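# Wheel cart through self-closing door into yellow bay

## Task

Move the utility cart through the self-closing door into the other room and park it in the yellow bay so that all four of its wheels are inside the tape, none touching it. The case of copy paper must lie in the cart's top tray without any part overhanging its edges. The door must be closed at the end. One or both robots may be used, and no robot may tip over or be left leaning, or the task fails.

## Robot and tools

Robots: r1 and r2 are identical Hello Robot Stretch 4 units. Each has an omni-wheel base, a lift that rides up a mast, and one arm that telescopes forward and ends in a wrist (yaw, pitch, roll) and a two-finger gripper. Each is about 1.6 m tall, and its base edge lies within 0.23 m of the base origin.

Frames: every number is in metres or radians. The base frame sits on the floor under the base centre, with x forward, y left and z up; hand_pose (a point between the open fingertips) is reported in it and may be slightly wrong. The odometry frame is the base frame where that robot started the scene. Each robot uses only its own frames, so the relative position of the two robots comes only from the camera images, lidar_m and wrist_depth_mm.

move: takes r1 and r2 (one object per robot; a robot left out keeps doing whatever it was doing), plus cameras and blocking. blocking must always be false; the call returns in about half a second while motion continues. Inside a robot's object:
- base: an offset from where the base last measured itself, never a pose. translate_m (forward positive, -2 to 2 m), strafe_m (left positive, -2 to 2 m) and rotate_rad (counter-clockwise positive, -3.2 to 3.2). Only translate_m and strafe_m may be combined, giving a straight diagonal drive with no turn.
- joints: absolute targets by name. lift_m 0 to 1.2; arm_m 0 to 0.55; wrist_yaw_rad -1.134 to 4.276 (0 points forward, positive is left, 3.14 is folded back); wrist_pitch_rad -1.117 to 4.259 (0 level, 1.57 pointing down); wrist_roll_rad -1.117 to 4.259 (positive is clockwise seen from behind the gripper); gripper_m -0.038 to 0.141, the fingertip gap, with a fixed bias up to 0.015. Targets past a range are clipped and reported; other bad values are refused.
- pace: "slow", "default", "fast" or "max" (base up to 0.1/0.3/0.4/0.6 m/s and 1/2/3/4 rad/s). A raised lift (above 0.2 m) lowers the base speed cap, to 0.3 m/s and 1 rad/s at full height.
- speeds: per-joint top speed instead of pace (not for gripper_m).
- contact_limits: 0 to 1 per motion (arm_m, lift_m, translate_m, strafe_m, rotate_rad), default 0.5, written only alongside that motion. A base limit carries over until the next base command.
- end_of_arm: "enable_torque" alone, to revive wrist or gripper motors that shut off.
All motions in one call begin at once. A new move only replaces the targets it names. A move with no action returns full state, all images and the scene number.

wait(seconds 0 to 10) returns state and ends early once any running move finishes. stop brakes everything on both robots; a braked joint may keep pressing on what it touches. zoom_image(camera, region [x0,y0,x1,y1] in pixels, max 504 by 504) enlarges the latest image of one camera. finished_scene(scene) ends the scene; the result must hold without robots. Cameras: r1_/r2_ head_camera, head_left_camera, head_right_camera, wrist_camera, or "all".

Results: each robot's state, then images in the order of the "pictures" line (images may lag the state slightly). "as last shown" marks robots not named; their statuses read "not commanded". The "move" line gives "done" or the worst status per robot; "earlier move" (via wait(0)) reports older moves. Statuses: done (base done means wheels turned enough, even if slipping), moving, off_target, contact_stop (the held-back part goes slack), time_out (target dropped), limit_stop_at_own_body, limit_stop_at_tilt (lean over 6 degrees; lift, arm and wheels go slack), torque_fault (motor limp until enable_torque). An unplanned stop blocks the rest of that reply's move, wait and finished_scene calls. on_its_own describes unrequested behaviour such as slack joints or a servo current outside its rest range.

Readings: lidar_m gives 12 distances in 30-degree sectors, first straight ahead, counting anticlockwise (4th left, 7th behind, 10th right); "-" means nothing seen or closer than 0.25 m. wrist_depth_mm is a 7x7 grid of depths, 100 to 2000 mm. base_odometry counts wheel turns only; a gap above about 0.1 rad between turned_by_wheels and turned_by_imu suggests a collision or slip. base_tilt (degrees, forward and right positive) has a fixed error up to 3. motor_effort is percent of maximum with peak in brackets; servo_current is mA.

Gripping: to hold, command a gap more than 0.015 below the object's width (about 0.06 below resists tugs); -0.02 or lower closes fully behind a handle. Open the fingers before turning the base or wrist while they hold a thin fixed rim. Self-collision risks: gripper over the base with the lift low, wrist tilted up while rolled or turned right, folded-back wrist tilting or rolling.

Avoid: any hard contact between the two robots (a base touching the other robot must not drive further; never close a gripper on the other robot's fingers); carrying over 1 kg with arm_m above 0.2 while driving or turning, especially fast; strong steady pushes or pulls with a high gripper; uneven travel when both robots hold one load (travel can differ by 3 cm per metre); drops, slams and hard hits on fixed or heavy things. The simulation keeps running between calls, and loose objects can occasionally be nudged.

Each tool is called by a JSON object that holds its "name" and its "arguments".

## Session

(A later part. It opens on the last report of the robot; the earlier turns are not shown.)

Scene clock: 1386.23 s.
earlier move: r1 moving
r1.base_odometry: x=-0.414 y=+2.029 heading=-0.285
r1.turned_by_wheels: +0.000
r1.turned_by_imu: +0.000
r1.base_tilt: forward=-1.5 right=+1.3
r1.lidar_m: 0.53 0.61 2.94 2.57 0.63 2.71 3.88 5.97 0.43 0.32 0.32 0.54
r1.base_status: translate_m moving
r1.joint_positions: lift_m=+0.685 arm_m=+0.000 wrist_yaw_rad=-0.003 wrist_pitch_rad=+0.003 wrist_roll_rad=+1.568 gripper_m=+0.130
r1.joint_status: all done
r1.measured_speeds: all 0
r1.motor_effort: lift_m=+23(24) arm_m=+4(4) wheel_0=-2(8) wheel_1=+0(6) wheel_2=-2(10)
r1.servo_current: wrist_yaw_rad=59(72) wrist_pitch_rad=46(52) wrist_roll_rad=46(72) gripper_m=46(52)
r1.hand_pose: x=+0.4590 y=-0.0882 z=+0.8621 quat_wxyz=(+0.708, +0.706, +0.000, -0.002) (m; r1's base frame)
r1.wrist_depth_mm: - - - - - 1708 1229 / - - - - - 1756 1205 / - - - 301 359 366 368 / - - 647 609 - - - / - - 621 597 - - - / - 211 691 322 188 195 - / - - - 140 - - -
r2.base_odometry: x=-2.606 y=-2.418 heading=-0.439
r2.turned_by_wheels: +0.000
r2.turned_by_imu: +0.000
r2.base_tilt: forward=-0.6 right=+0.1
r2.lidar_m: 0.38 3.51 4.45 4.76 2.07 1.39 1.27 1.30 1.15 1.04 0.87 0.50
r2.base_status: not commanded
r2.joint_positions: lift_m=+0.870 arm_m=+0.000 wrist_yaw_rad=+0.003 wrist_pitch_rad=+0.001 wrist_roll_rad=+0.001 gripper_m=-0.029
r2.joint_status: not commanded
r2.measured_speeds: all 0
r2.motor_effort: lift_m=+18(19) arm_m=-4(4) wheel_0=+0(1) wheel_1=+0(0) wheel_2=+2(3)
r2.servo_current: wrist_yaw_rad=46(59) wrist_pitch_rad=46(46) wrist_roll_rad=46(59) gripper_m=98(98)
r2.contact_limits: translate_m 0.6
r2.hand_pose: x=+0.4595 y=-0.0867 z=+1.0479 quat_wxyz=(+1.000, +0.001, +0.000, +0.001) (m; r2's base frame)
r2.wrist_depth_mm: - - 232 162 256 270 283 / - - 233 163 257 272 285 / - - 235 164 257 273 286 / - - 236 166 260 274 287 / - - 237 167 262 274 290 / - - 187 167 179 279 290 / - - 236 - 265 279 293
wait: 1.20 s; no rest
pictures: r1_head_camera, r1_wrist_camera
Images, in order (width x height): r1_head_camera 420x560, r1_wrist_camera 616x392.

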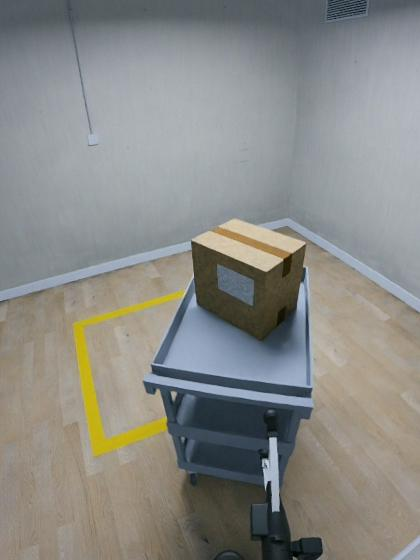

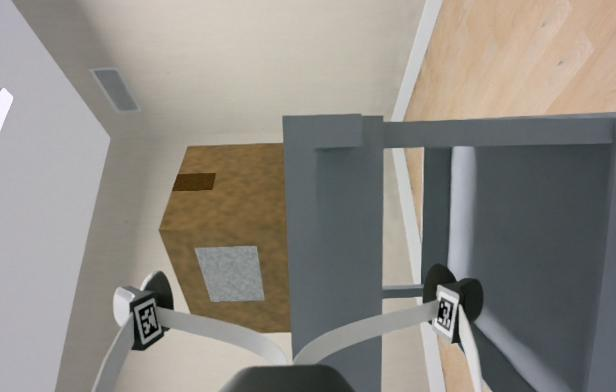

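{"name": "move", "arguments": {"blocking": false, "r1": {"base": {"rotate_rad": 1.24}, "joints": {"lift_m": 0.66}}}}

{"name": "wait", "arguments": {"seconds": 1.8}}

{"name": "move", "arguments": {"blocking": false, "r1": {"base": {"translate_m": 0.7, "strafe_m": -0.15}, "pace": "fast"}}}

{"name": "wait", "arguments": {"seconds": 2.6, "cameras": ["r1_head_camera", "r1_head_right_camera"]}}

Scene clock: 1430.63 s.
earlier move: r1 done
move: r1 moving
r1.base_odometry: x=-0.414 y=+2.029 heading=-0.033
r1.turned_by_wheels: +0.252
r1.turned_by_imu: +0.253
r1.base_tilt: forward=-1.6 right=+1.3
r1.lidar_m: 0.55 2.76 2.78 0.65 0.64 3.03 - 0.65 0.33 0.31 2.20 0.52
r1.base_status: rotate_rad moving
r1.joint_positions: lift_m=+0.661 arm_m=+0.000 wrist_yaw_rad=-0.003 wrist_pitch_rad=+0.003 wrist_roll_rad=+1.568 gripper_m=+0.130
r1.joint_status: lift_m moving
r1.measured_speeds: translate_m=+0.000 strafe_m=-0.001 rotate_rad=+0.972 lift_m=-0.027 arm_m=+0.000 wrist_yaw_rad=+0.000 wrist_pitch_rad=+0.000 wrist_roll_rad=+0.000
r1.motor_effort: lift_m=+13(21) arm_m=+4(4) wheel_0=-9(9) wheel_1=-7(9) wheel_2=-6(7)
r1.servo_current: wrist_yaw_rad=52(59) wrist_pitch_rad=39(46) wrist_roll_rad=39(65) gripper_m=46(46)
r1.hand_pose: x=+0.4590 y=-0.0882 z=+0.8388 quat_wxyz=(+0.708, +0.706, +0.000, -0.002) (m; r1's base frame)
r1.wrist_depth_mm: - - 683 312 - - - / - - 591 327 - - - / - - 603 - - - - / - - 715 315 - - - / - - - 330 - - - / - 211 - 347 - 195 - / - - - 141 473 469 480
r2: as last shown
r2.base_tilt: forward=-0.7 right=+0.0
r2.lidar_m: 0.42 3.55 4.45 4.75 2.06 1.37 1.25 1.30 1.14 1.05 0.88 0.53
r2.motor_effort: lift_m=+18(19) arm_m=-4(4) wheel_0=+0(1) wheel_1=-1(1) wheel_2=+3(3)
r2.servo_current: wrist_yaw_rad=46(59) wrist_pitch_rad=46(46) wrist_roll_rad=39(59) gripper_m=91(98)
r2.contact_limits: translate_m 0.6
r2.wrist_depth_mm: - - 233 161 256 270 283 / - - 234 163 257 271 285 / - - 234 164 258 272 286 / - - 236 166 259 276 287 / - - 236 167 263 274 290 / - - 187 167 180 278 290 / - - 237 - 267 281 294
pictures: none

Scene clock: 1432.00 s.
earlier move: r1 done
r1.base_odometry: x=-0.414 y=+2.029 heading=+0.954
r1.turned_by_wheels: +0.987
r1.turned_by_imu: +0.993
r1.base_tilt: forward=-1.6 right=+1.3
r1.lidar_m: 2.94 2.53 0.64 2.91 4.93 0.72 0.34 0.31 2.23 0.53 0.55 2.77
r1.base_status: done
r1.joint_positions: lift_m=+0.660 arm_m=+0.000 wrist_yaw_rad=-0.002 wrist_pitch_rad=+0.003 wrist_roll_rad=+1.568 gripper_m=+0.130
r1.joint_status: all done
r1.measured_speeds: all 0
r1.motor_effort: lift_m=+13(21) arm_m=+4(4) wheel_0=-2(9) wheel_1=-3(9) wheel_2=+0(8)
r1.servo_current: wrist_yaw_rad=39(72) wrist_pitch_rad=39(46) wrist_roll_rad=52(65) gripper_m=46(46)
r1.hand_pose: x=+0.4591 y=-0.0881 z=+0.8378 quat_wxyz=(+0.708, +0.706, +0.000, -0.002) (m; r1's base frame)
r1.wrist_depth_mm: - - - - - 1618 1160 / - - - - - 1661 1182 / - - - - - 1708 1182 / - - - - - 1708 1229 / - - - - - 1708 1229 / - 211 - - - 200 1205 / - - - 150 - 1756 1205
r2.base_odometry: x=-2.606 y=-2.418 heading=-0.439
r2.turned_by_wheels: +0.000
r2.turned_by_imu: +0.000
r2.base_tilt: forward=-0.6 right=+0.0
r2.lidar_m: 0.40 3.48 4.43 4.77 2.08 1.37 1.26 1.28 1.13 1.03 0.88 0.49
r2.base_status: not commanded
r2.joint_positions: lift_m=+0.870 arm_m=+0.000 wrist_yaw_rad=+0.003 wrist_pitch_rad=+0.001 wrist_roll_rad=+0.001 gripper_m=-0.029
r2.joint_status: not commanded
r2.measured_speeds: all 0
r2.motor_effort: lift_m=+18(19) arm_m=-4(4) wheel_0=+0(1) wheel_1=+0(1) wheel_2=+3(3)
r2.servo_current: wrist_yaw_rad=39(59) wrist_pitch_rad=39(46) wrist_roll_rad=52(59) gripper_m=91(98)
r2.contact_limits: translate_m 0.6
r2.hand_pose: x=+0.4595 y=-0.0867 z=+1.0479 quat_wxyz=(+1.000, +0.001, +0.000, +0.001) (m; r2's base frame)
r2.wrist_depth_mm: - - 232 162 255 268 282 / - - 233 163 258 271 285 / - - 235 164 258 273 286 / - - 236 166 259 274 287 / - - 237 166 262 276 290 / - - 187 167 179 278 290 / - - 236 - 266 279 293
wait: 1.37 of 1.8 s (r1 has come to rest)
pictures: none

Scene clock: 1432.50 s.
move: r1 moving
r1.base_odometry: x=-0.378 y=+2.062 heading=+0.955
r1.turned_by_wheels: +0.000
r1.turned_by_imu: +0.000
r1.base_tilt: forward=-1.6 right=+1.3
r1.lidar_m: 2.84 2.50 0.61 2.87 4.88 0.80 0.37 0.35 2.25 0.52 0.49 2.72
r1.base_status: translate_m moving; strafe_m moving
r1.joint_positions: lift_m=+0.660 arm_m=+0.000 wrist_yaw_rad=-0.002 wrist_pitch_rad=+0.003 wrist_roll_rad=+1.568 gripper_m=+0.130
r1.joint_status: not commanded
r1.measured_speeds: translate_m=+0.187 strafe_m=-0.039 rotate_rad=+0.000 lift_m=+0.000 arm_m=+0.000 wrist_yaw_rad=+0.000 wrist_pitch_rad=+0.000 wrist_roll_rad=+0.000
r1.motor_effort: lift_m=+13(13) arm_m=+4(4) wheel_0=+11(11) wheel_1=+5(6) wheel_2=-10(12)
r1.servo_current: wrist_yaw_rad=52(52) wrist_pitch_rad=39(52) wrist_roll_rad=39(52) gripper_m=39(52)
r1.hand_pose: x=+0.4591 y=-0.0881 z=+0.8378 quat_wxyz=(+0.708, +0.706, +0.000, -0.002) (m; r1's base frame)
r1.wrist_depth_mm: - - - - - 1661 1182 / - - - - - 1618 1205 / - - - - - 1708 1182 / - - - - - 1756 1229 / - - - - - 1708 1229 / - 211 - - - 200 1229 / - - - 148 - 1808 1205
r2: as last shown
r2.base_tilt: forward=-0.7 right=+0.1
r2.lidar_m: 0.41 3.53 4.45 4.77 2.06 1.39 1.26 1.31 1.14 1.04 0.88 0.51
r2.motor_effort: lift_m=+18(19) arm_m=-4(4) wheel_0=-1(1) wheel_1=+0(0) wheel_2=+2(3)
r2.servo_current: wrist_yaw_rad=39(52) wrist_pitch_rad=39(46) wrist_roll_rad=59(65) gripper_m=98(104)
r2.contact_limits: translate_m 0.6
r2.wrist_depth_mm: - - 233 161 256 270 283 / - - 234 163 257 271 285 / - - 235 165 259 272 285 / - - 236 166 260 276 286 / - - 236 166 262 276 290 / - - 187 167 180 281 290 / - - 236 - 266 279 293
pictures: none

Scene clock: 1435.10 s.
earlier move: r1 done
r1.base_odometry: x=+0.112 y=+2.514 heading=+0.955
r1.turned_by_wheels: +0.000
r1.turned_by_imu: -0.001
r1.base_tilt: forward=-1.6 right=+1.3
r1.lidar_m: 2.51 2.12 1.28 0.70 0.67 1.56 0.95 0.51 0.44 0.81 2.15 2.15
r1.base_status: done
r1.joint_positions: lift_m=+0.660 arm_m=+0.000 wrist_yaw_rad=-0.002 wrist_pitch_rad=+0.003 wrist_roll_rad=+1.568 gripper_m=+0.130
r1.joint_status: not commanded
r1.measured_speeds: all 0
r1.motor_effort: lift_m=+13(13) arm_m=+4(4) wheel_0=+0(12) wheel_1=+0(8) wheel_2=+0(12)
r1.servo_current: wrist_yaw_rad=46(72) wrist_pitch_rad=46(52) wrist_roll_rad=52(72) gripper_m=46(52)
r1.hand_pose: x=+0.4591 y=-0.0881 z=+0.8378 quat_wxyz=(+0.708, +0.706, +0.000, -0.002) (m; r1's base frame)
r1.wrist_depth_mm: - - - - - 1618 1160 / - - - - - 1708 1160 / - - - - - 1708 1182 / - - - - - 1808 1205 / - - - - - 1708 1205 / - 211 - - - 199 1229 / - - - 147 - 1756 1229
r2.base_odometry: x=-2.606 y=-2.418 heading=-0.439
r2.turned_by_wheels: +0.000
r2.turned_by_imu: +0.000
r2.base_tilt: forward=-0.7 right=+0.1
r2.lidar_m: 0.40 3.51 4.43 4.77 2.03 1.38 1.27 1.27 1.15 1.03 0.86 0.51
r2.base_status: not commanded
r2.joint_positions: lift_m=+0.870 arm_m=+0.000 wrist_yaw_rad=+0.003 wrist_pitch_rad=+0.001 wrist_roll_rad=+0.001 gripper_m=-0.029
r2.joint_status: not commanded
r2.measured_speeds: all 0
r2.motor_effort: lift_m=+18(19) arm_m=-4(4) wheel_0=+0(1) wheel_1=+0(1) wheel_2=+2(3)
r2.servo_current: wrist_yaw_rad=52(59) wrist_pitch_rad=39(46) wrist_roll_rad=52(65) gripper_m=98(104)
r2.contact_limits: translate_m 0.6
r2.hand_pose: x=+0.4595 y=-0.0867 z=+1.0479 quat_wxyz=(+1.000, +0.001, +0.000, +0.001) (m; r2's base frame)
r2.wrist_depth_mm: - - 232 162 256 270 283 / - - 234 163 258 271 285 / - - 235 164 258 272 286 / - - 236 165 259 274 287 / - - 236 167 260 277 290 / - - 186 167 180 279 290 / - - 236 - 266 281 293
wait: 2.60 s; at rest by 2.57 s
pictures: r1_head_camera, r1_head_right_camera
Images, in order (width x height): r1_head_camera 420x560, r1_head_right_camera 420x672.

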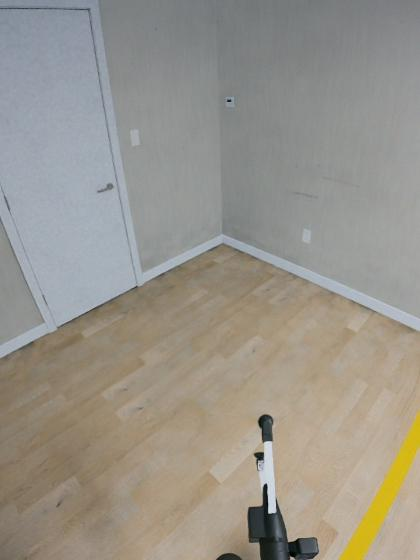

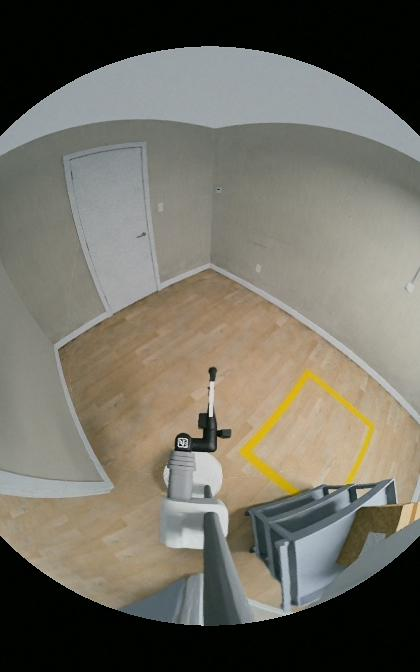

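{"name": "move", "arguments": {"blocking": false, "r1": {"base": {"translate_m": 0.46, "strafe_m": -1.66}, "pace": "fast"}}}

{"name": "wait", "arguments": {"seconds": 2.5, "cameras": ["r1_head_right_camera"]}}

{"name": "wait", "arguments": {"seconds": 3.0}}

{"name": "move", "arguments": {"blocking": false, "r1": {"base": {"rotate_rad": 2.356}, "pace": "fast"}}}

{"name": "wait", "arguments": {"seconds": 2.2, "cameras": ["r1_head_camera", "r1_head_left_camera", "r1_wrist_camera"]}}

Scene clock: 1443.37 s.
move: r1 moving
r1.base_odometry: x=+0.159 y=+2.497 heading=+0.954
r1.turned_by_wheels: +0.000
r1.turned_by_imu: -0.001
r1.base_tilt: forward=-1.6 right=+1.2
r1.lidar_m: 2.44 2.16 1.37 0.77 0.67 1.51 0.96 0.47 0.43 0.85 2.11 2.11
r1.base_status: translate_m moving; strafe_m moving
r1.joint_positions: lift_m=+0.660 arm_m=+0.000 wrist_yaw_rad=-0.002 wrist_pitch_rad=+0.003 wrist_roll_rad=+1.568 gripper_m=+0.130
r1.joint_status: not commanded
r1.measured_speeds: translate_m=+0.050 strafe_m=-0.185 rotate_rad=+0.003 lift_m=+0.000 arm_m=+0.000 wrist_yaw_rad=+0.000 wrist_pitch_rad=+0.000 wrist_roll_rad=+0.000
r1.motor_effort: lift_m=+13(13) arm_m=+4(4) wheel_0=+12(12) wheel_1=-9(10) wheel_2=-5(6)
r1.servo_current: wrist_yaw_rad=52(65) wrist_pitch_rad=46(52) wrist_roll_rad=33(65) gripper_m=52(52)
r1.hand_pose: x=+0.4591 y=-0.0881 z=+0.8378 quat_wxyz=(+0.708, +0.706, +0.000, -0.002) (m; r1's base frame)
r1.wrist_depth_mm: - - - - - 1576 1160 / - - - - - 1708 1182 / - - - - - 1661 1205 / - - - - - 1756 1205 / - - - - - 1708 1205 / - 211 - - - 200 1229 / - - - 147 - 1756 1229
r2: as last shown
r2.base_tilt: forward=-0.7 right=+0.0
r2.lidar_m: 0.39 3.53 4.45 4.77 2.07 1.39 1.26 1.28 1.14 1.04 0.91 0.49
r2.motor_effort: lift_m=+18(18) arm_m=-4(4) wheel_0=+0(1) wheel_1=+0(0) wheel_2=+2(3)
r2.servo_current: wrist_yaw_rad=46(59) wrist_pitch_rad=39(46) wrist_roll_rad=46(52) gripper_m=91(98)
r2.contact_limits: translate_m 0.6
r2.wrist_depth_mm: - - 231 162 256 270 285 / - - 234 163 257 271 285 / - - 235 164 258 273 287 / - - 235 166 260 274 287 / - - 237 166 263 276 289 / - - 187 167 179 279 290 / - - 237 - 265 279 293
pictures: none

Scene clock: 1445.87 s.
earlier move: r1 moving
r1.base_odometry: x=+1.053 y=+2.174 heading=+0.954
r1.turned_by_wheels: +0.000
r1.turned_by_imu: -0.005
r1.base_tilt: forward=-1.6 right=+1.2
r1.lidar_m: 1.51 2.60 2.62 1.72 0.73 0.46 0.42 2.10 2.09 1.53 1.30 1.31
r1.base_status: translate_m moving; strafe_m moving
r1.joint_positions: lift_m=+0.660 arm_m=+0.000 wrist_yaw_rad=-0.002 wrist_pitch_rad=+0.003 wrist_roll_rad=+1.568 gripper_m=+0.130
r1.joint_status: not commanded
r1.measured_speeds: translate_m=+0.107 strafe_m=-0.386 rotate_rad=+0.002 lift_m=+0.000 arm_m=+0.000 wrist_yaw_rad=+0.000 wrist_pitch_rad=+0.000 wrist_roll_rad=+0.000
r1.motor_effort: lift_m=+13(13) arm_m=+4(4) wheel_0=+5(14) wheel_1=-5(11) wheel_2=-3(6)
r1.servo_current: wrist_yaw_rad=59(72) wrist_pitch_rad=39(52) wrist_roll_rad=59(65) gripper_m=46(52)
r1.hand_pose: x=+0.4591 y=-0.0881 z=+0.8378 quat_wxyz=(+0.708, +0.706, +0.000, -0.002) (m; r1's base frame)
r1.wrist_depth_mm: - - - - - - - / - - - - - - 1118 / - - - - - - 1182 / - - - - - 1464 1229 / - - - - - 1618 1229 / - 205 185 - 212 199 1229 / - - - 149 - 1808 1229
r2.base_odometry: x=-2.606 y=-2.418 heading=-0.439
r2.turned_by_wheels: +0.000
r2.turned_by_imu: +0.000
r2.base_tilt: forward=-0.7 right=+0.0
r2.lidar_m: 0.40 3.50 4.44 4.76 2.08 1.37 1.27 1.25 1.15 1.04 0.89 0.50
r2.base_status: not commanded
r2.joint_positions: lift_m=+0.870 arm_m=+0.000 wrist_yaw_rad=+0.003 wrist_pitch_rad=+0.001 wrist_roll_rad=+0.001 gripper_m=-0.029
r2.joint_status: not commanded
r2.measured_speeds: all 0
r2.motor_effort: lift_m=+18(19) arm_m=-4(4) wheel_0=+0(1) wheel_1=+0(0) wheel_2=+3(3)
r2.servo_current: wrist_yaw_rad=46(59) wrist_pitch_rad=39(52) wrist_roll_rad=46(59) gripper_m=104(104)
r2.contact_limits: translate_m 0.6
r2.hand_pose: x=+0.4595 y=-0.0867 z=+1.0479 quat_wxyz=(+1.000, +0.001, +0.000, +0.001) (m; r2's base frame)
r2.wrist_depth_mm: - - 232 161 256 270 285 / - - 235 163 257 271 285 / - - 235 164 257 272 286 / - - 236 166 258 276 287 / - - 236 167 263 274 291 / - - 187 167 179 278 290 / - - 236 - 265 281 293
wait: 2.50 s; no rest
pictures: r1_head_right_camera
Images, in order (width x height): r1_head_right_camera 420x672.

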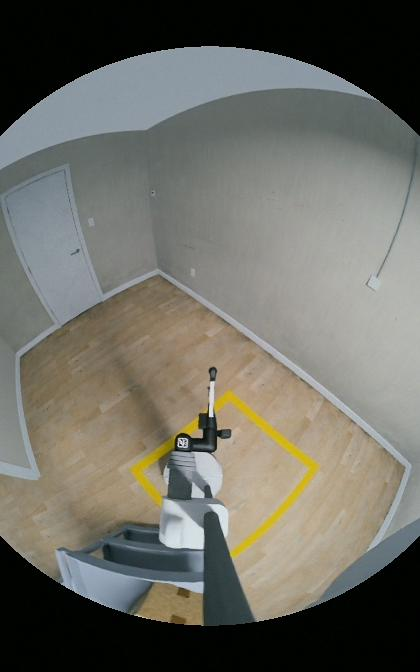

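Scene clock: 1448.47 s.
earlier move: r1 done
r1.base_odometry: x=+1.733 y=+1.929 heading=+0.954
r1.turned_by_wheels: +0.000
r1.turned_by_imu: -0.004
r1.base_tilt: forward=-1.6 right=+1.3
r1.lidar_m: 0.80 1.37 2.99 2.43 0.90 0.89 2.07 1.73 1.46 0.83 0.68 0.68
r1.base_status: done
r1.joint_positions: lift_m=+0.660 arm_m=+0.000 wrist_yaw_rad=-0.002 wrist_pitch_rad=+0.003 wrist_roll_rad=+1.568 gripper_m=+0.130
r1.joint_status: not commanded
r1.measured_speeds: all 0
r1.motor_effort: lift_m=+13(13) arm_m=+4(4) wheel_0=+0(14) wheel_1=+1(11) wheel_2=-2(6)
r1.servo_current: wrist_yaw_rad=39(72) wrist_pitch_rad=52(52) wrist_roll_rad=52(72) gripper_m=46(52)
r1.hand_pose: x=+0.4591 y=-0.0881 z=+0.8378 quat_wxyz=(+0.708, +0.706, +0.000, -0.002) (m; r1's base frame)
r1.wrist_depth_mm: 415 421 427 430 430 433 445 / 466 469 469 477 480 480 484 / 517 521 525 535 535 544 549 / 569 564 - - - - - / - - - - - - - / - 195 - - 188 195 - / - - - 140 - - -
r2.base_odometry: x=-2.606 y=-2.418 heading=-0.439
r2.turned_by_wheels: +0.000
r2.turned_by_imu: +0.000
r2.base_tilt: forward=-0.7 right=+0.0
r2.lidar_m: 0.42 3.53 4.46 4.77 2.04 1.39 1.25 1.28 1.13 1.05 0.89 0.51
r2.base_status: not commanded
r2.joint_positions: lift_m=+0.870 arm_m=+0.000 wrist_yaw_rad=+0.003 wrist_pitch_rad=+0.001 wrist_roll_rad=+0.001 gripper_m=-0.029
r2.joint_status: not commanded
r2.measured_speeds: all 0
r2.motor_effort: lift_m=+18(19) arm_m=-4(4) wheel_0=+0(1) wheel_1=+0(0) wheel_2=+3(3)
r2.servo_current: wrist_yaw_rad=46(65) wrist_pitch_rad=39(52) wrist_roll_rad=46(59) gripper_m=98(104)
r2.contact_limits: translate_m 0.6
r2.hand_pose: x=+0.4595 y=-0.0867 z=+1.0479 quat_wxyz=(+1.000, +0.001, +0.000, +0.001) (m; r2's base frame)
r2.wrist_depth_mm: - - 232 162 255 270 282 / - - 234 162 257 271 286 / - - 235 164 258 272 286 / - - 235 166 259 274 287 / - - 236 167 260 277 290 / - - 187 167 180 278 290 / - - 237 - 265 281 294
wait: 2.60 of 3 s (r1 has come to rest)
pictures: none

Scene clock: 1448.97 s.
move: r1 moving
r1.base_odometry: x=+1.733 y=+1.929 heading=+1.285
r1.turned_by_wheels: +0.330
r1.turned_by_imu: +0.331
r1.base_tilt: forward=-1.6 right=+1.3
r1.lidar_m: 1.03 2.97 2.87 1.23 0.88 2.19 1.78 1.73 0.94 0.71 0.67 0.72
r1.base_status: rotate_rad moving
r1.joint_positions: lift_m=+0.660 arm_m=+0.000 wrist_yaw_rad=-0.002 wrist_pitch_rad=+0.003 wrist_roll_rad=+1.568 gripper_m=+0.130
r1.joint_status: not commanded
r1.measured_speeds: translate_m=-0.001 strafe_m=+0.000 rotate_rad=+1.276 lift_m=+0.000 arm_m=+0.000 wrist_yaw_rad=+0.000 wrist_pitch_rad=+0.000 wrist_roll_rad=+0.000
r1.motor_effort: lift_m=+13(13) arm_m=+4(4) wheel_0=-8(9) wheel_1=-7(9) wheel_2=-7(8)
r1.servo_current: wrist_yaw_rad=39(59) wrist_pitch_rad=39(46) wrist_roll_rad=52(65) gripper_m=39(46)
r1.hand_pose: x=+0.4591 y=-0.0881 z=+0.8378 quat_wxyz=(+0.708, +0.706, +0.000, -0.002) (m; r1's base frame)
r1.wrist_depth_mm: 512 517 517 517 521 530 549 / 559 569 564 - - - - / - - - - - - - / - - - - - - - / - - - - - - 1182 / - 195 - - 183 199 1205 / - - - 149 - 1756 1255
r2: as last shown
r2.base_tilt: forward=-0.6 right=+0.0
r2.lidar_m: 0.41 3.55 4.46 4.75 2.04 1.39 1.27 1.29 1.12 1.04 0.90 0.51
r2.motor_effort: lift_m=+18(19) arm_m=-4(4) wheel_0=-1(1) wheel_1=+0(0) wheel_2=+2(3)
r2.servo_current: wrist_yaw_rad=59(59) wrist_pitch_rad=33(39) wrist_roll_rad=46(59) gripper_m=91(104)
r2.contact_limits: translate_m 0.6
r2.wrist_depth_mm: - - 233 161 256 271 283 / - - 234 163 257 271 283 / - - 235 164 257 273 286 / - - 236 166 258 274 289 / - - 236 166 262 274 290 / - - 187 167 179 279 290 / - - 236 - 267 281 294
pictures: none

Scene clock: 1450.67 s.
earlier move: r1 done
r1.base_odometry: x=+1.733 y=+1.929 heading=-2.973
r1.turned_by_wheels: +2.026
r1.turned_by_imu: +2.037
r1.base_tilt: forward=-1.6 right=+1.2
r1.lidar_m: 0.88 1.13 1.82 1.71 1.03 0.71 0.66 0.70 0.97 2.47 3.09 2.38
r1.base_status: done
r1.joint_positions: lift_m=+0.660 arm_m=+0.000 wrist_yaw_rad=-0.002 wrist_pitch_rad=+0.003 wrist_roll_rad=+1.568 gripper_m=+0.130
r1.joint_status: not commanded
r1.measured_speeds: all 0
r1.motor_effort: lift_m=+14(14) arm_m=+4(4) wheel_0=-2(11) wheel_1=+1(10) wheel_2=+2(9)
r1.servo_current: wrist_yaw_rad=39(72) wrist_pitch_rad=39(52) wrist_roll_rad=46(65) gripper_m=39(46)
r1.hand_pose: x=+0.4591 y=-0.0879 z=+0.8378 quat_wxyz=(+0.708, +0.706, +0.000, -0.002) (m; r1's base frame)
r1.wrist_depth_mm: 1808 - - - - 1661 1182 / - - - - - 1661 1205 / 1863 - - - - 1708 1160 / 1808 - - - - 1308 - / - - 842 820 - - - / - 195 788 691 189 196 - / - - - 140 - 831 -
r2.base_odometry: x=-2.606 y=-2.418 heading=-0.439
r2.turned_by_wheels: +0.000
r2.turned_by_imu: +0.000
r2.base_tilt: forward=-0.7 right=+0.1
r2.lidar_m: 0.39 3.55 4.43 4.75 2.08 1.40 1.27 1.30 1.12 1.04 0.86 0.50
r2.base_status: not commanded
r2.joint_positions: lift_m=+0.870 arm_m=+0.000 wrist_yaw_rad=+0.003 wrist_pitch_rad=+0.001 wrist_roll_rad=+0.001 gripper_m=-0.029
r2.joint_status: not commanded
r2.measured_speeds: all 0
r2.motor_effort: lift_m=+18(19) arm_m=-4(4) wheel_0=+0(1) wheel_1=+0(0) wheel_2=+2(3)
r2.servo_current: wrist_yaw_rad=52(59) wrist_pitch_rad=33(46) wrist_roll_rad=52(59) gripper_m=98(104)
r2.contact_limits: translate_m 0.6
r2.hand_pose: x=+0.4595 y=-0.0867 z=+1.0479 quat_wxyz=(+1.000, +0.001, +0.000, +0.001) (m; r2's base frame)
r2.wrist_depth_mm: - - 232 162 255 270 283 / - - 233 162 257 272 286 / - - 234 164 258 272 285 / - - 236 166 259 274 287 / - - 237 166 262 277 287 / - - 186 167 180 279 290 / - - 237 - 265 279 294
wait: 1.70 of 2.2 s (r1 has come to rest)
pictures: r1_head_camera, r1_head_left_camera, r1_wrist_camera
Images, in order (width x height): r1_head_camera 420x560, r1_head_left_camera 420x672, r1_wrist_camera 616x392.

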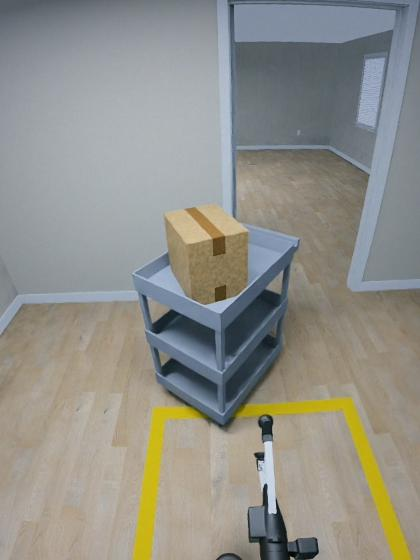

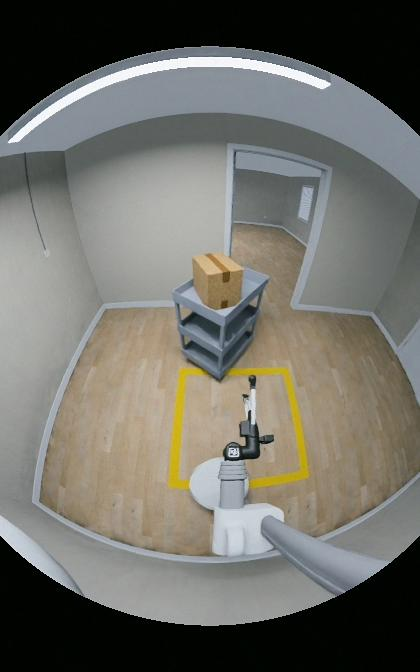

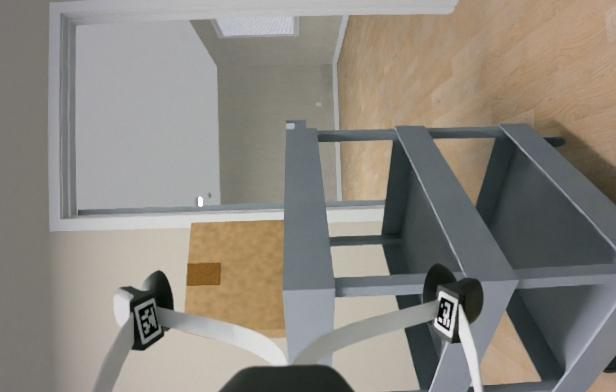

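{"name": "move", "arguments": {"blocking": false, "r1": {"base": {"strafe_m": 0.095, "translate_m": 0.1}, "joints": {"wrist_roll_rad": 0, "lift_m": 0.44, "gripper_m": 0.1}}}}

{"name": "wait", "arguments": {"seconds": 1.6, "cameras": ["r1_head_camera", "r1_wrist_camera"]}}

Scene clock: 1488.10 s.
move: r1 moving
r1.base_odometry: x=+1.713 y=+1.903 heading=-2.973
r1.turned_by_wheels: +0.000
r1.turned_by_imu: +0.000
r1.base_tilt: forward=-1.6 right=+1.3
r1.lidar_m: 0.85 1.13 1.78 1.69 1.06 0.72 0.69 0.73 0.98 2.54 3.05 1.45
r1.base_status: translate_m moving; strafe_m moving
r1.joint_positions: lift_m=+0.623 arm_m=+0.000 wrist_yaw_rad=-0.002 wrist_pitch_rad=+0.003 wrist_roll_rad=+0.990 gripper_m=+0.117
r1.joint_status: lift_m moving; wrist_roll_rad moving; gripper_m moving
r1.measured_speeds: translate_m=+0.091 strafe_m=+0.088 rotate_rad=+0.005 lift_m=-0.146 arm_m=+0.000 wrist_yaw_rad=+0.000 wrist_pitch_rad=+0.000 wrist_roll_rad=-1.817
r1.motor_effort: lift_m=+10(14) arm_m=+3(4) wheel_0=-5(8) wheel_1=+9(9) wheel_2=-7(8)
r1.servo_current: wrist_yaw_rad=59(59) wrist_pitch_rad=46(46) wrist_roll_rad=59(104) gripper_m=91(91)
r1.hand_pose: x=+0.4591 y=-0.0879 z=+0.8000 quat_wxyz=(+0.880, +0.475, +0.001, -0.001) (m; r1's base frame)
r1.wrist_depth_mm: - - - - 1983 - 1983 / 1808 - - - - - 1708 / - 1863 - - - - 1537 / - - 820 - - 1863 1336 / - 750 768 1336 1229 1708 1182 / - 193 212 654 191 - 1060 / - 138 - 138 - - -
r2: as last shown
r2.lidar_m: 0.39 3.51 4.43 4.75 2.07 1.40 1.26 1.27 1.13 1.02 0.86 0.52
r2.motor_effort: lift_m=+18(19) arm_m=-4(4) wheel_0=+0(1) wheel_1=+0(0) wheel_2=+3(3)
r2.servo_current: wrist_yaw_rad=33(59) wrist_pitch_rad=39(46) wrist_roll_rad=39(52) gripper_m=91(98)
r2.contact_limits: translate_m 0.6
r2.wrist_depth_mm: - - 232 162 255 270 282 / - - 233 163 257 272 285 / - - 235 164 259 272 286 / - - 235 166 259 274 287 / - - 237 167 262 274 290 / - - 187 167 180 279 290 / - - 237 - 266 279 294
pictures: none

Scene clock: 1489.60 s.
earlier move: r1 done
r1.base_odometry: x=+1.650 y=+1.819 heading=-2.973
r1.turned_by_wheels: +0.000
r1.turned_by_imu: +0.000
r1.base_tilt: forward=-1.6 right=+1.3
r1.lidar_m: 0.78 1.06 1.72 1.63 1.16 0.82 0.77 0.82 1.11 2.83 2.94 1.16
r1.base_status: done
r1.joint_positions: lift_m=+0.441 arm_m=+0.000 wrist_yaw_rad=-0.002 wrist_pitch_rad=+0.003 wrist_roll_rad=+0.002 gripper_m=+0.100
r1.joint_status: all done
r1.measured_speeds: all 0
r1.motor_effort: lift_m=+12(14) arm_m=+4(4) wheel_0=-3(8) wheel_1=+1(10) wheel_2=-1(8)
r1.servo_current: wrist_yaw_rad=46(72) wrist_pitch_rad=46(46) wrist_roll_rad=39(104) gripper_m=46(91)
r1.hand_pose: x=+0.4591 y=-0.0879 z=+0.6179 quat_wxyz=(+1.000, +0.001, +0.001, -0.001) (m; r1's base frame)
r1.wrist_depth_mm: - - 691 715 - - - / - - 634 585 - - 1708 / - - 627 580 - - 1808 / - - - 1756 - - 1863 / - - - 574 1042 - - / - 193 194 - 190 - 1863 / 1537 831 1499 139 - 1336 1464
r2.base_odometry: x=-2.606 y=-2.418 heading=-0.439
r2.turned_by_wheels: +0.000
r2.turned_by_imu: +0.000
r2.base_tilt: forward=-0.6 right=+0.1
r2.lidar_m: 0.40 3.52 4.44 4.75 2.04 1.36 1.25 1.28 1.13 1.03 0.92 0.50
r2.base_status: not commanded
r2.joint_positions: lift_m=+0.870 arm_m=+0.000 wrist_yaw_rad=+0.003 wrist_pitch_rad=+0.001 wrist_roll_rad=+0.001 gripper_m=-0.029
r2.joint_status: not commanded
r2.measured_speeds: all 0
r2.motor_effort: lift_m=+18(19) arm_m=-4(4) wheel_0=+0(1) wheel_1=+0(0) wheel_2=+3(3)
r2.servo_current: wrist_yaw_rad=46(59) wrist_pitch_rad=33(46) wrist_roll_rad=46(59) gripper_m=91(104)
r2.contact_limits: translate_m 0.6
r2.hand_pose: x=+0.4595 y=-0.0867 z=+1.0479 quat_wxyz=(+1.000, +0.001, +0.000, +0.001) (m; r2's base frame)
r2.wrist_depth_mm: - - 232 161 256 270 283 / - - 233 163 257 271 283 / - - 234 164 258 273 285 / - - 236 166 259 276 289 / - - 237 167 263 276 289 / - - 187 167 180 279 290 / - - 237 - 265 279 294
wait: 1.50 of 1.6 s (r1 has come to rest)
pictures: r1_head_camera, r1_wrist_camera
Images, in order (width x height): r1_head_camera 420x560, r1_wrist_camera 616x392.

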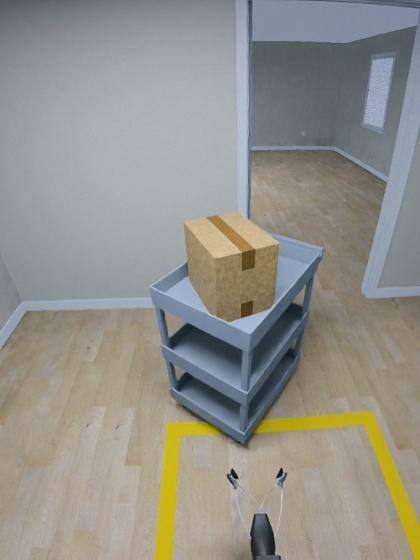

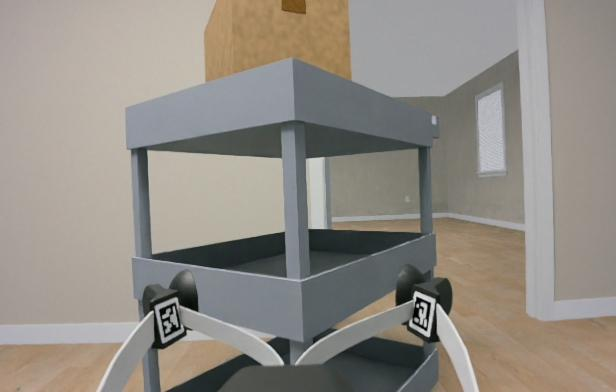

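{"name": "move", "arguments": {"blocking": false, "r1": {"base": {"translate_m": 0.39, "strafe_m": 0.01}, "joints": {"lift_m": 0.475}, "contact_limits": {"translate_m": 0.2}}}}

{"name": "wait", "arguments": {"seconds": 2.3}}

{"name": "move", "arguments": {"blocking": false, "r1": {"joints": {"gripper_m": -0.02}}, "cameras": ["r1_wrist_camera"]}}

{"name": "wait", "arguments": {"seconds": 1.2, "cameras": ["r1_head_camera", "r1_wrist_camera"]}}

Scene clock: 1503.67 s.
move: r1 moving
r1.base_odometry: x=+1.620 y=+1.813 heading=-2.973
r1.turned_by_wheels: +0.000
r1.turned_by_imu: +0.000
r1.base_tilt: forward=-1.6 right=+1.3
r1.lidar_m: 0.76 1.01 1.71 1.62 1.22 0.86 0.80 0.85 1.16 2.96 2.87 1.13
r1.base_status: translate_m moving; strafe_m moving
r1.joint_positions: lift_m=+0.470 arm_m=+0.000 wrist_yaw_rad=-0.002 wrist_pitch_rad=+0.003 wrist_roll_rad=+0.002 gripper_m=+0.100
r1.joint_status: lift_m moving
r1.measured_speeds: translate_m=+0.121 strafe_m=+0.002 rotate_rad=+0.000 lift_m=+0.059 arm_m=+0.000 wrist_yaw_rad=+0.000 wrist_pitch_rad=+0.000 wrist_roll_rad=+0.000
r1.motor_effort: lift_m=+24(27) arm_m=+4(4) wheel_0=+7(8) wheel_1=+4(6) wheel_2=-9(9)
r1.servo_current: wrist_yaw_rad=52(59) wrist_pitch_rad=39(46) wrist_roll_rad=46(59) gripper_m=46(52)
r1.contact_limits: translate_m 0.2
r1.hand_pose: x=+0.4591 y=-0.0879 z=+0.6470 quat_wxyz=(+1.000, +0.001, +0.001, -0.001) (m; r1's base frame)
r1.wrist_depth_mm: - - 668 691 - - - / - - 640 609 - - 1808 / - - 609 554 - - 1756 / - - - 1756 - - - / - 798 - 554 - - - / - 213 194 - 189 - 1756 / 1576 788 1576 140 - 1397 1499
r2: as last shown
r2.lidar_m: 0.40 3.53 4.50 4.75 2.07 1.40 1.27 1.28 1.13 1.03 0.83 0.52
r2.motor_effort: lift_m=+18(18) arm_m=-4(4) wheel_0=+0(1) wheel_1=+0(1) wheel_2=+3(3)
r2.servo_current: wrist_yaw_rad=46(52) wrist_pitch_rad=46(46) wrist_roll_rad=59(59) gripper_m=91(104)
r2.contact_limits: translate_m 0.6
r2.wrist_depth_mm: - - 232 162 256 270 283 / - - 234 163 257 272 283 / - - 234 164 258 274 286 / - - 236 166 259 274 287 / - - 237 166 262 276 289 / - - 187 167 179 279 289 / - - 237 - 266 281 293
pictures: none

Scene clock: 1505.97 s.
earlier move: r1 done
r1.base_odometry: x=+1.267 y=+1.743 heading=-2.973
r1.turned_by_wheels: +0.000
r1.turned_by_imu: +0.000
r1.base_tilt: forward=-1.6 right=+1.3
r1.lidar_m: 0.41 0.58 1.71 1.63 1.68 1.24 1.16 1.19 1.66 3.06 2.39 0.50
r1.base_status: done
r1.joint_positions: lift_m=+0.475 arm_m=+0.000 wrist_yaw_rad=-0.002 wrist_pitch_rad=+0.003 wrist_roll_rad=+0.002 gripper_m=+0.100
r1.joint_status: all done
r1.measured_speeds: all 0
r1.motor_effort: lift_m=+24(27) arm_m=+3(4) wheel_0=+1(8) wheel_1=+0(8) wheel_2=+0(10)
r1.servo_current: wrist_yaw_rad=33(65) wrist_pitch_rad=46(52) wrist_roll_rad=52(72) gripper_m=46(52)
r1.contact_limits: translate_m 0.2
r1.hand_pose: x=+0.4591 y=-0.0879 z=+0.6519 quat_wxyz=(+1.000, +0.001, +0.001, -0.001) (m; r1's base frame)
r1.wrist_depth_mm: 307 239 193 181 266 - - / 324 251 230 191 285 500 - / 366 382 399 183 549 603 - / - - - 185 - - - / - - - 186 - - - / - 193 193 187 191 634 1863 / - - - 144 - 347 1499
r2.base_odometry: x=-2.606 y=-2.418 heading=-0.439
r2.turned_by_wheels: +0.000
r2.turned_by_imu: +0.000
r2.base_tilt: forward=-0.6 right=+0.0
r2.lidar_m: 0.40 3.53 4.45 4.76 2.09 1.39 1.26 1.30 1.15 1.04 0.87 0.50
r2.base_status: not commanded
r2.joint_positions: lift_m=+0.870 arm_m=+0.000 wrist_yaw_rad=+0.003 wrist_pitch_rad=+0.001 wrist_roll_rad=+0.001 gripper_m=-0.029
r2.joint_status: not commanded
r2.measured_speeds: all 0
r2.motor_effort: lift_m=+18(19) arm_m=-4(4) wheel_0=+0(1) wheel_1=+0(1) wheel_2=+2(3)
r2.servo_current: wrist_yaw_rad=39(65) wrist_pitch_rad=39(46) wrist_roll_rad=52(72) gripper_m=91(104)
r2.contact_limits: translate_m 0.6
r2.hand_pose: x=+0.4595 y=-0.0867 z=+1.0479 quat_wxyz=(+1.000, +0.001, +0.000, +0.001) (m; r2's base frame)
r2.wrist_depth_mm: - - 232 161 256 268 285 / - - 234 162 257 271 286 / - - 235 164 258 273 286 / - - 236 166 259 274 287 / - - 236 166 262 274 291 / - - 186 167 179 279 290 / - - 237 - 266 278 293
wait: 2.30 s; at rest by 2.27 s
pictures: none

Scene clock: 1506.47 s.
move: r1 moving
r1.base_odometry: x=+1.267 y=+1.743 heading=-2.973
r1.turned_by_wheels: +0.000
r1.turned_by_imu: +0.000
r1.base_tilt: forward=-1.5 right=+1.3
r1.lidar_m: 0.39 0.60 1.71 1.61 1.67 1.23 1.17 1.22 1.66 3.07 2.36 0.47
r1.base_status: not commanded
r1.joint_positions: lift_m=+0.475 arm_m=+0.000 wrist_yaw_rad=-0.002 wrist_pitch_rad=+0.003 wrist_roll_rad=+0.002 gripper_m=+0.084
r1.joint_status: gripper_m moving
r1.measured_speeds: all 0
r1.motor_effort: lift_m=+25(25) arm_m=+4(4) wheel_0=+1(1) wheel_1=+0(1) wheel_2=+0(0)
r1.servo_current: wrist_yaw_rad=59(72) wrist_pitch_rad=46(52) wrist_roll_rad=39(65) gripper_m=111(111)
r1.contact_limits: translate_m 0.2
r1.hand_pose: x=+0.4591 y=-0.0879 z=+0.6519 quat_wxyz=(+1.000, +0.001, +0.001, -0.001) (m; r1's base frame)
r1.wrist_depth_mm: 306 240 193 181 267 - - / 327 252 230 191 286 500 - / 364 387 394 182 544 597 - / - - - 185 - - - / - - - 186 - - - / - - 193 187 191 627 1921 / - 140 - 144 - 147 1464
r2: as last shown
r2.base_tilt: forward=-0.6 right=+0.1
r2.lidar_m: 0.39 3.53 4.44 4.77 2.07 1.39 1.25 1.28 1.13 1.05 0.88 0.51
r2.motor_effort: lift_m=+18(18) arm_m=-4(4) wheel_0=+0(1) wheel_1=+0(0) wheel_2=+3(3)
r2.servo_current: wrist_yaw_rad=26(59) wrist_pitch_rad=39(46) wrist_roll_rad=39(52) gripper_m=91(104)
r2.contact_limits: translate_m 0.6
r2.wrist_depth_mm: - - 232 161 255 271 283 / - - 234 163 257 271 285 / - - 235 164 258 272 287 / - - 236 166 260 273 286 / - - 236 166 262 274 290 / - - 186 167 179 281 291 / - - 237 - 266 278 293
pictures: r1_wrist_camera
Images, in order (width x height): r1_wrist_camera 616x392.

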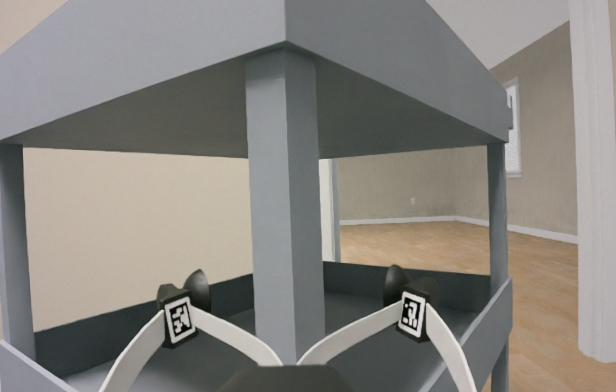

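Scene clock: 1507.67 s.
earlier move: r1 moving
r1.base_odometry: x=+1.267 y=+1.743 heading=-2.973
r1.turned_by_wheels: +0.000
r1.turned_by_imu: +0.000
r1.base_tilt: forward=-1.6 right=+1.3
r1.lidar_m: 0.37 0.57 1.72 1.63 1.67 1.22 1.16 1.23 1.64 3.06 2.36 0.48
r1.base_status: not commanded
r1.joint_positions: lift_m=+0.475 arm_m=+0.000 wrist_yaw_rad=+0.002 wrist_pitch_rad=+0.003 wrist_roll_rad=+0.002 gripper_m=-0.019
r1.joint_status: gripper_m moving
r1.measured_speeds: all 0
r1.motor_effort: lift_m=+24(25) arm_m=-4(4) wheel_0=+1(1) wheel_1=+0(1) wheel_2=+2(2)
r1.servo_current: wrist_yaw_rad=46(72) wrist_pitch_rad=46(52) wrist_roll_rad=52(65) gripper_m=72(143)
r1.contact_limits: translate_m 0.2
r1.hand_pose: x=+0.4595 y=-0.0869 z=+0.6519 quat_wxyz=(+1.000, +0.001, +0.001, +0.001) (m; r1's base frame)
r1.wrist_depth_mm: 300 230 187 167 237 - - / 317 258 215 176 272 424 - / 392 402 415 173 525 530 - / - - - 175 - - - / - - - 174 - - - / - - 180 177 178 - - / - 143 173 169 148 - 1499
r2.base_odometry: x=-2.606 y=-2.418 heading=-0.439
r2.turned_by_wheels: +0.000
r2.turned_by_imu: +0.000
r2.base_tilt: forward=-0.6 right=+0.1
r2.lidar_m: 0.39 3.53 4.45 4.76 2.08 1.40 1.26 1.27 1.14 1.02 0.89 0.52
r2.base_status: not commanded
r2.joint_positions: lift_m=+0.870 arm_m=+0.000 wrist_yaw_rad=+0.003 wrist_pitch_rad=+0.001 wrist_roll_rad=+0.001 gripper_m=-0.029
r2.joint_status: not commanded
r2.measured_speeds: all 0
r2.motor_effort: lift_m=+18(19) arm_m=-4(4) wheel_0=+0(1) wheel_1=+0(0) wheel_2=+2(3)
r2.servo_current: wrist_yaw_rad=52(59) wrist_pitch_rad=39(46) wrist_roll_rad=33(59) gripper_m=91(104)
r2.contact_limits: translate_m 0.6
r2.hand_pose: x=+0.4595 y=-0.0867 z=+1.0479 quat_wxyz=(+1.000, +0.001, +0.000, +0.001) (m; r2's base frame)
r2.wrist_depth_mm: - - 232 162 255 270 283 / - - 233 163 257 272 285 / - - 235 164 258 273 287 / - - 235 166 259 273 287 / - - 236 167 260 276 289 / - - 187 167 180 279 290 / - - 236 - 266 279 294
wait: 1.20 s; no rest
pictures: r1_head_camera, r1_wrist_camera
Images, in order (width x height): r1_head_camera 420x560, r1_wrist_camera 616x392.

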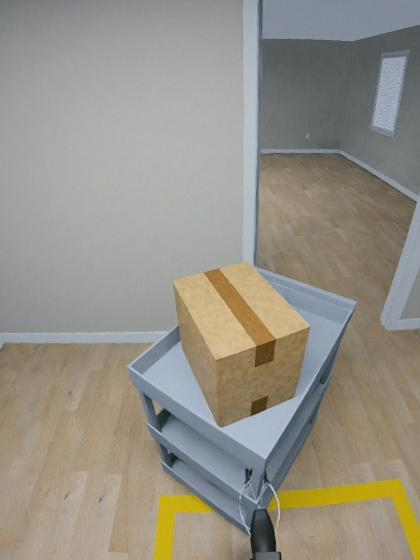

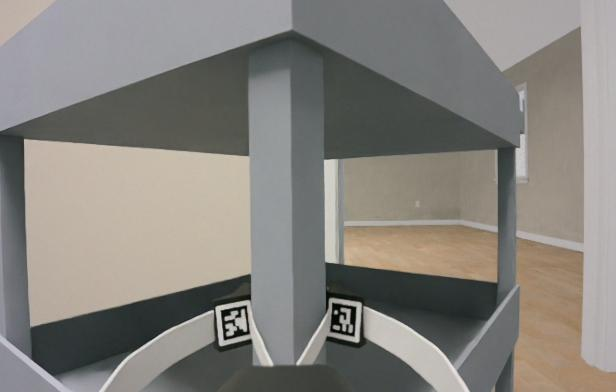

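{"name": "move", "arguments": {"blocking": false, "r1": {"base": {"translate_m": -0.7, "strafe_m": -0.4}}}}

{"name": "wait", "arguments": {"seconds": 4.2, "cameras": ["r1_head_camera", "r1_head_left_camera", "r1_wrist_camera"]}}

Scene clock: 1522.73 s.
earlier move: r1 done
move: r1 moving
r1.base_odometry: x=+1.295 y=+1.766 heading=-2.972
r1.turned_by_wheels: +0.000
r1.turned_by_imu: +0.000
r1.base_tilt: forward=-1.6 right=+1.2
r1.lidar_m: 0.38 0.55 1.75 1.64 1.70 1.19 1.12 1.19 1.61 3.02 2.43 0.48
r1.base_status: translate_m moving; strafe_m moving
r1.joint_positions: lift_m=+0.475 arm_m=+0.000 wrist_yaw_rad=+0.005 wrist_pitch_rad=+0.003 wrist_roll_rad=+0.002 gripper_m=-0.019
r1.joint_status: all done
r1.measured_speeds: translate_m=-0.122 strafe_m=-0.069 rotate_rad=+0.001 lift_m=+0.000 arm_m=+0.000 wrist_yaw_rad=+0.000 wrist_pitch_rad=+0.000 wrist_roll_rad=+0.000
r1.motor_effort: lift_m=+25(25) arm_m=-4(4) wheel_0=+0(2) wheel_1=-8(10) wheel_2=+14(16)
r1.servo_current: wrist_yaw_rad=39(59) wrist_pitch_rad=46(52) wrist_roll_rad=52(52) gripper_m=65(65)
r1.hand_pose: x=+0.4597 y=-0.0861 z=+0.6519 quat_wxyz=(+1.000, +0.001, +0.001, +0.002) (m; r1's base frame)
r1.wrist_depth_mm: 283 224 185 167 246 - - / 296 251 215 176 271 421 - / 389 404 413 171 525 554 - / - - - 173 - - - / - - - 173 - - - / - - 180 177 172 1808 - / - 136 160 169 146 1397 1499
r2: as last shown
r2.base_tilt: forward=-0.7 right=+0.0
r2.lidar_m: 0.40 3.54 4.47 4.76 2.07 1.37 1.25 1.28 1.16 1.04 0.85 0.50
r2.motor_effort: lift_m=+18(19) arm_m=-4(4) wheel_0=-1(1) wheel_1=+0(0) wheel_2=+2(3)
r2.servo_current: wrist_yaw_rad=59(65) wrist_pitch_rad=39(46) wrist_roll_rad=46(59) gripper_m=91(98)
r2.contact_limits: translate_m 0.6
r2.wrist_depth_mm: - - 232 162 256 270 285 / - - 234 162 258 271 286 / - - 235 165 258 274 286 / - - 236 166 260 276 289 / - - 237 167 262 276 291 / - - 187 167 179 279 290 / - - 237 - 266 281 294
pictures: none

Scene clock: 1526.27 s.
earlier move: r1 done
r1.base_odometry: x=+1.890 y=+2.255 heading=-2.973
r1.turned_by_wheels: +0.000
r1.turned_by_imu: -0.001
r1.base_tilt: forward=-1.6 right=+1.3
r1.lidar_m: 0.29 0.26 0.30 1.98 0.69 0.50 0.46 0.49 0.66 1.73 2.81 0.40
r1.base_status: done
r1.joint_positions: lift_m=+0.475 arm_m=+0.000 wrist_yaw_rad=+0.002 wrist_pitch_rad=+0.003 wrist_roll_rad=+0.002 gripper_m=-0.019
r1.joint_status: all done
r1.measured_speeds: all 0
r1.motor_effort: lift_m=+24(25) arm_m=-1(4) wheel_0=-2(4) wheel_1=+1(11) wheel_2=-1(16)
r1.servo_current: wrist_yaw_rad=59(72) wrist_pitch_rad=39(52) wrist_roll_rad=72(72) gripper_m=52(65)
r1.hand_pose: x=+0.4594 y=-0.0870 z=+0.6519 quat_wxyz=(+1.000, +0.001, +0.001, +0.001) (m; r1's base frame)
r1.wrist_depth_mm: 155 150 164 157 - - - / 222 229 216 158 - - - / 449 466 - 158 - - - / - - - 158 - - - / - - - 161 - - - / - 654 186 163 181 - - / - 139 179 156 170 1499 1537
r2.base_odometry: x=-2.606 y=-2.418 heading=-0.439
r2.turned_by_wheels: +0.000
r2.turned_by_imu: +0.000
r2.base_tilt: forward=-0.7 right=+0.0
r2.lidar_m: 0.41 3.52 4.44 4.77 2.06 1.39 1.27 1.30 1.14 1.03 0.88 0.48
r2.base_status: not commanded
r2.joint_positions: lift_m=+0.870 arm_m=+0.000 wrist_yaw_rad=+0.003 wrist_pitch_rad=+0.001 wrist_roll_rad=+0.001 gripper_m=-0.029
r2.joint_status: not commanded
r2.measured_speeds: all 0
r2.motor_effort: lift_m=+18(19) arm_m=-4(4) wheel_0=+0(1) wheel_1=+0(0) wheel_2=+2(3)
r2.servo_current: wrist_yaw_rad=46(65) wrist_pitch_rad=39(46) wrist_roll_rad=52(59) gripper_m=98(104)
r2.contact_limits: translate_m 0.6
r2.hand_pose: x=+0.4595 y=-0.0867 z=+1.0479 quat_wxyz=(+1.000, +0.001, +0.000, +0.001) (m; r2's base frame)
r2.wrist_depth_mm: - - 232 162 255 270 283 / - - 233 163 257 271 283 / - - 234 164 258 273 285 / - - 236 166 259 276 289 / - - 236 167 262 276 289 / - - 187 167 180 279 291 / - - 237 - 266 281 294
wait: 3.53 of 4.2 s (r1 has come to rest)
pictures: r1_head_camera, r1_head_left_camera, r1_wrist_camera
Images, in order (width x height): r1_head_camera 420x560, r1_head_left_camera 420x672, r1_wrist_camera 616x392.

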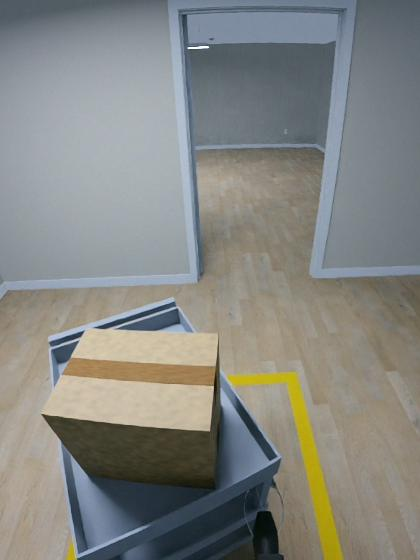

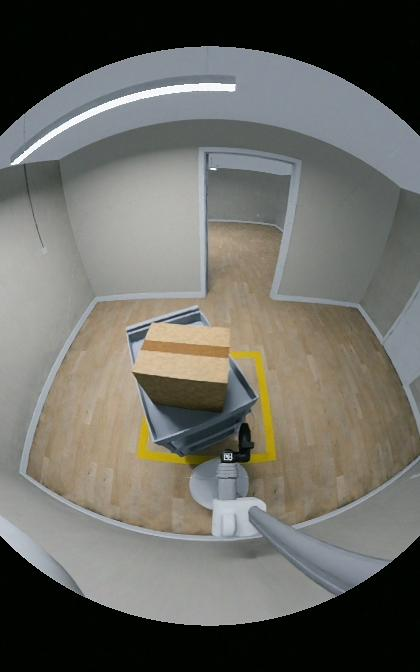

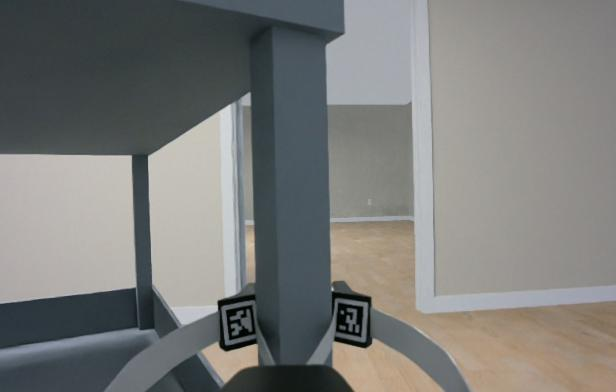

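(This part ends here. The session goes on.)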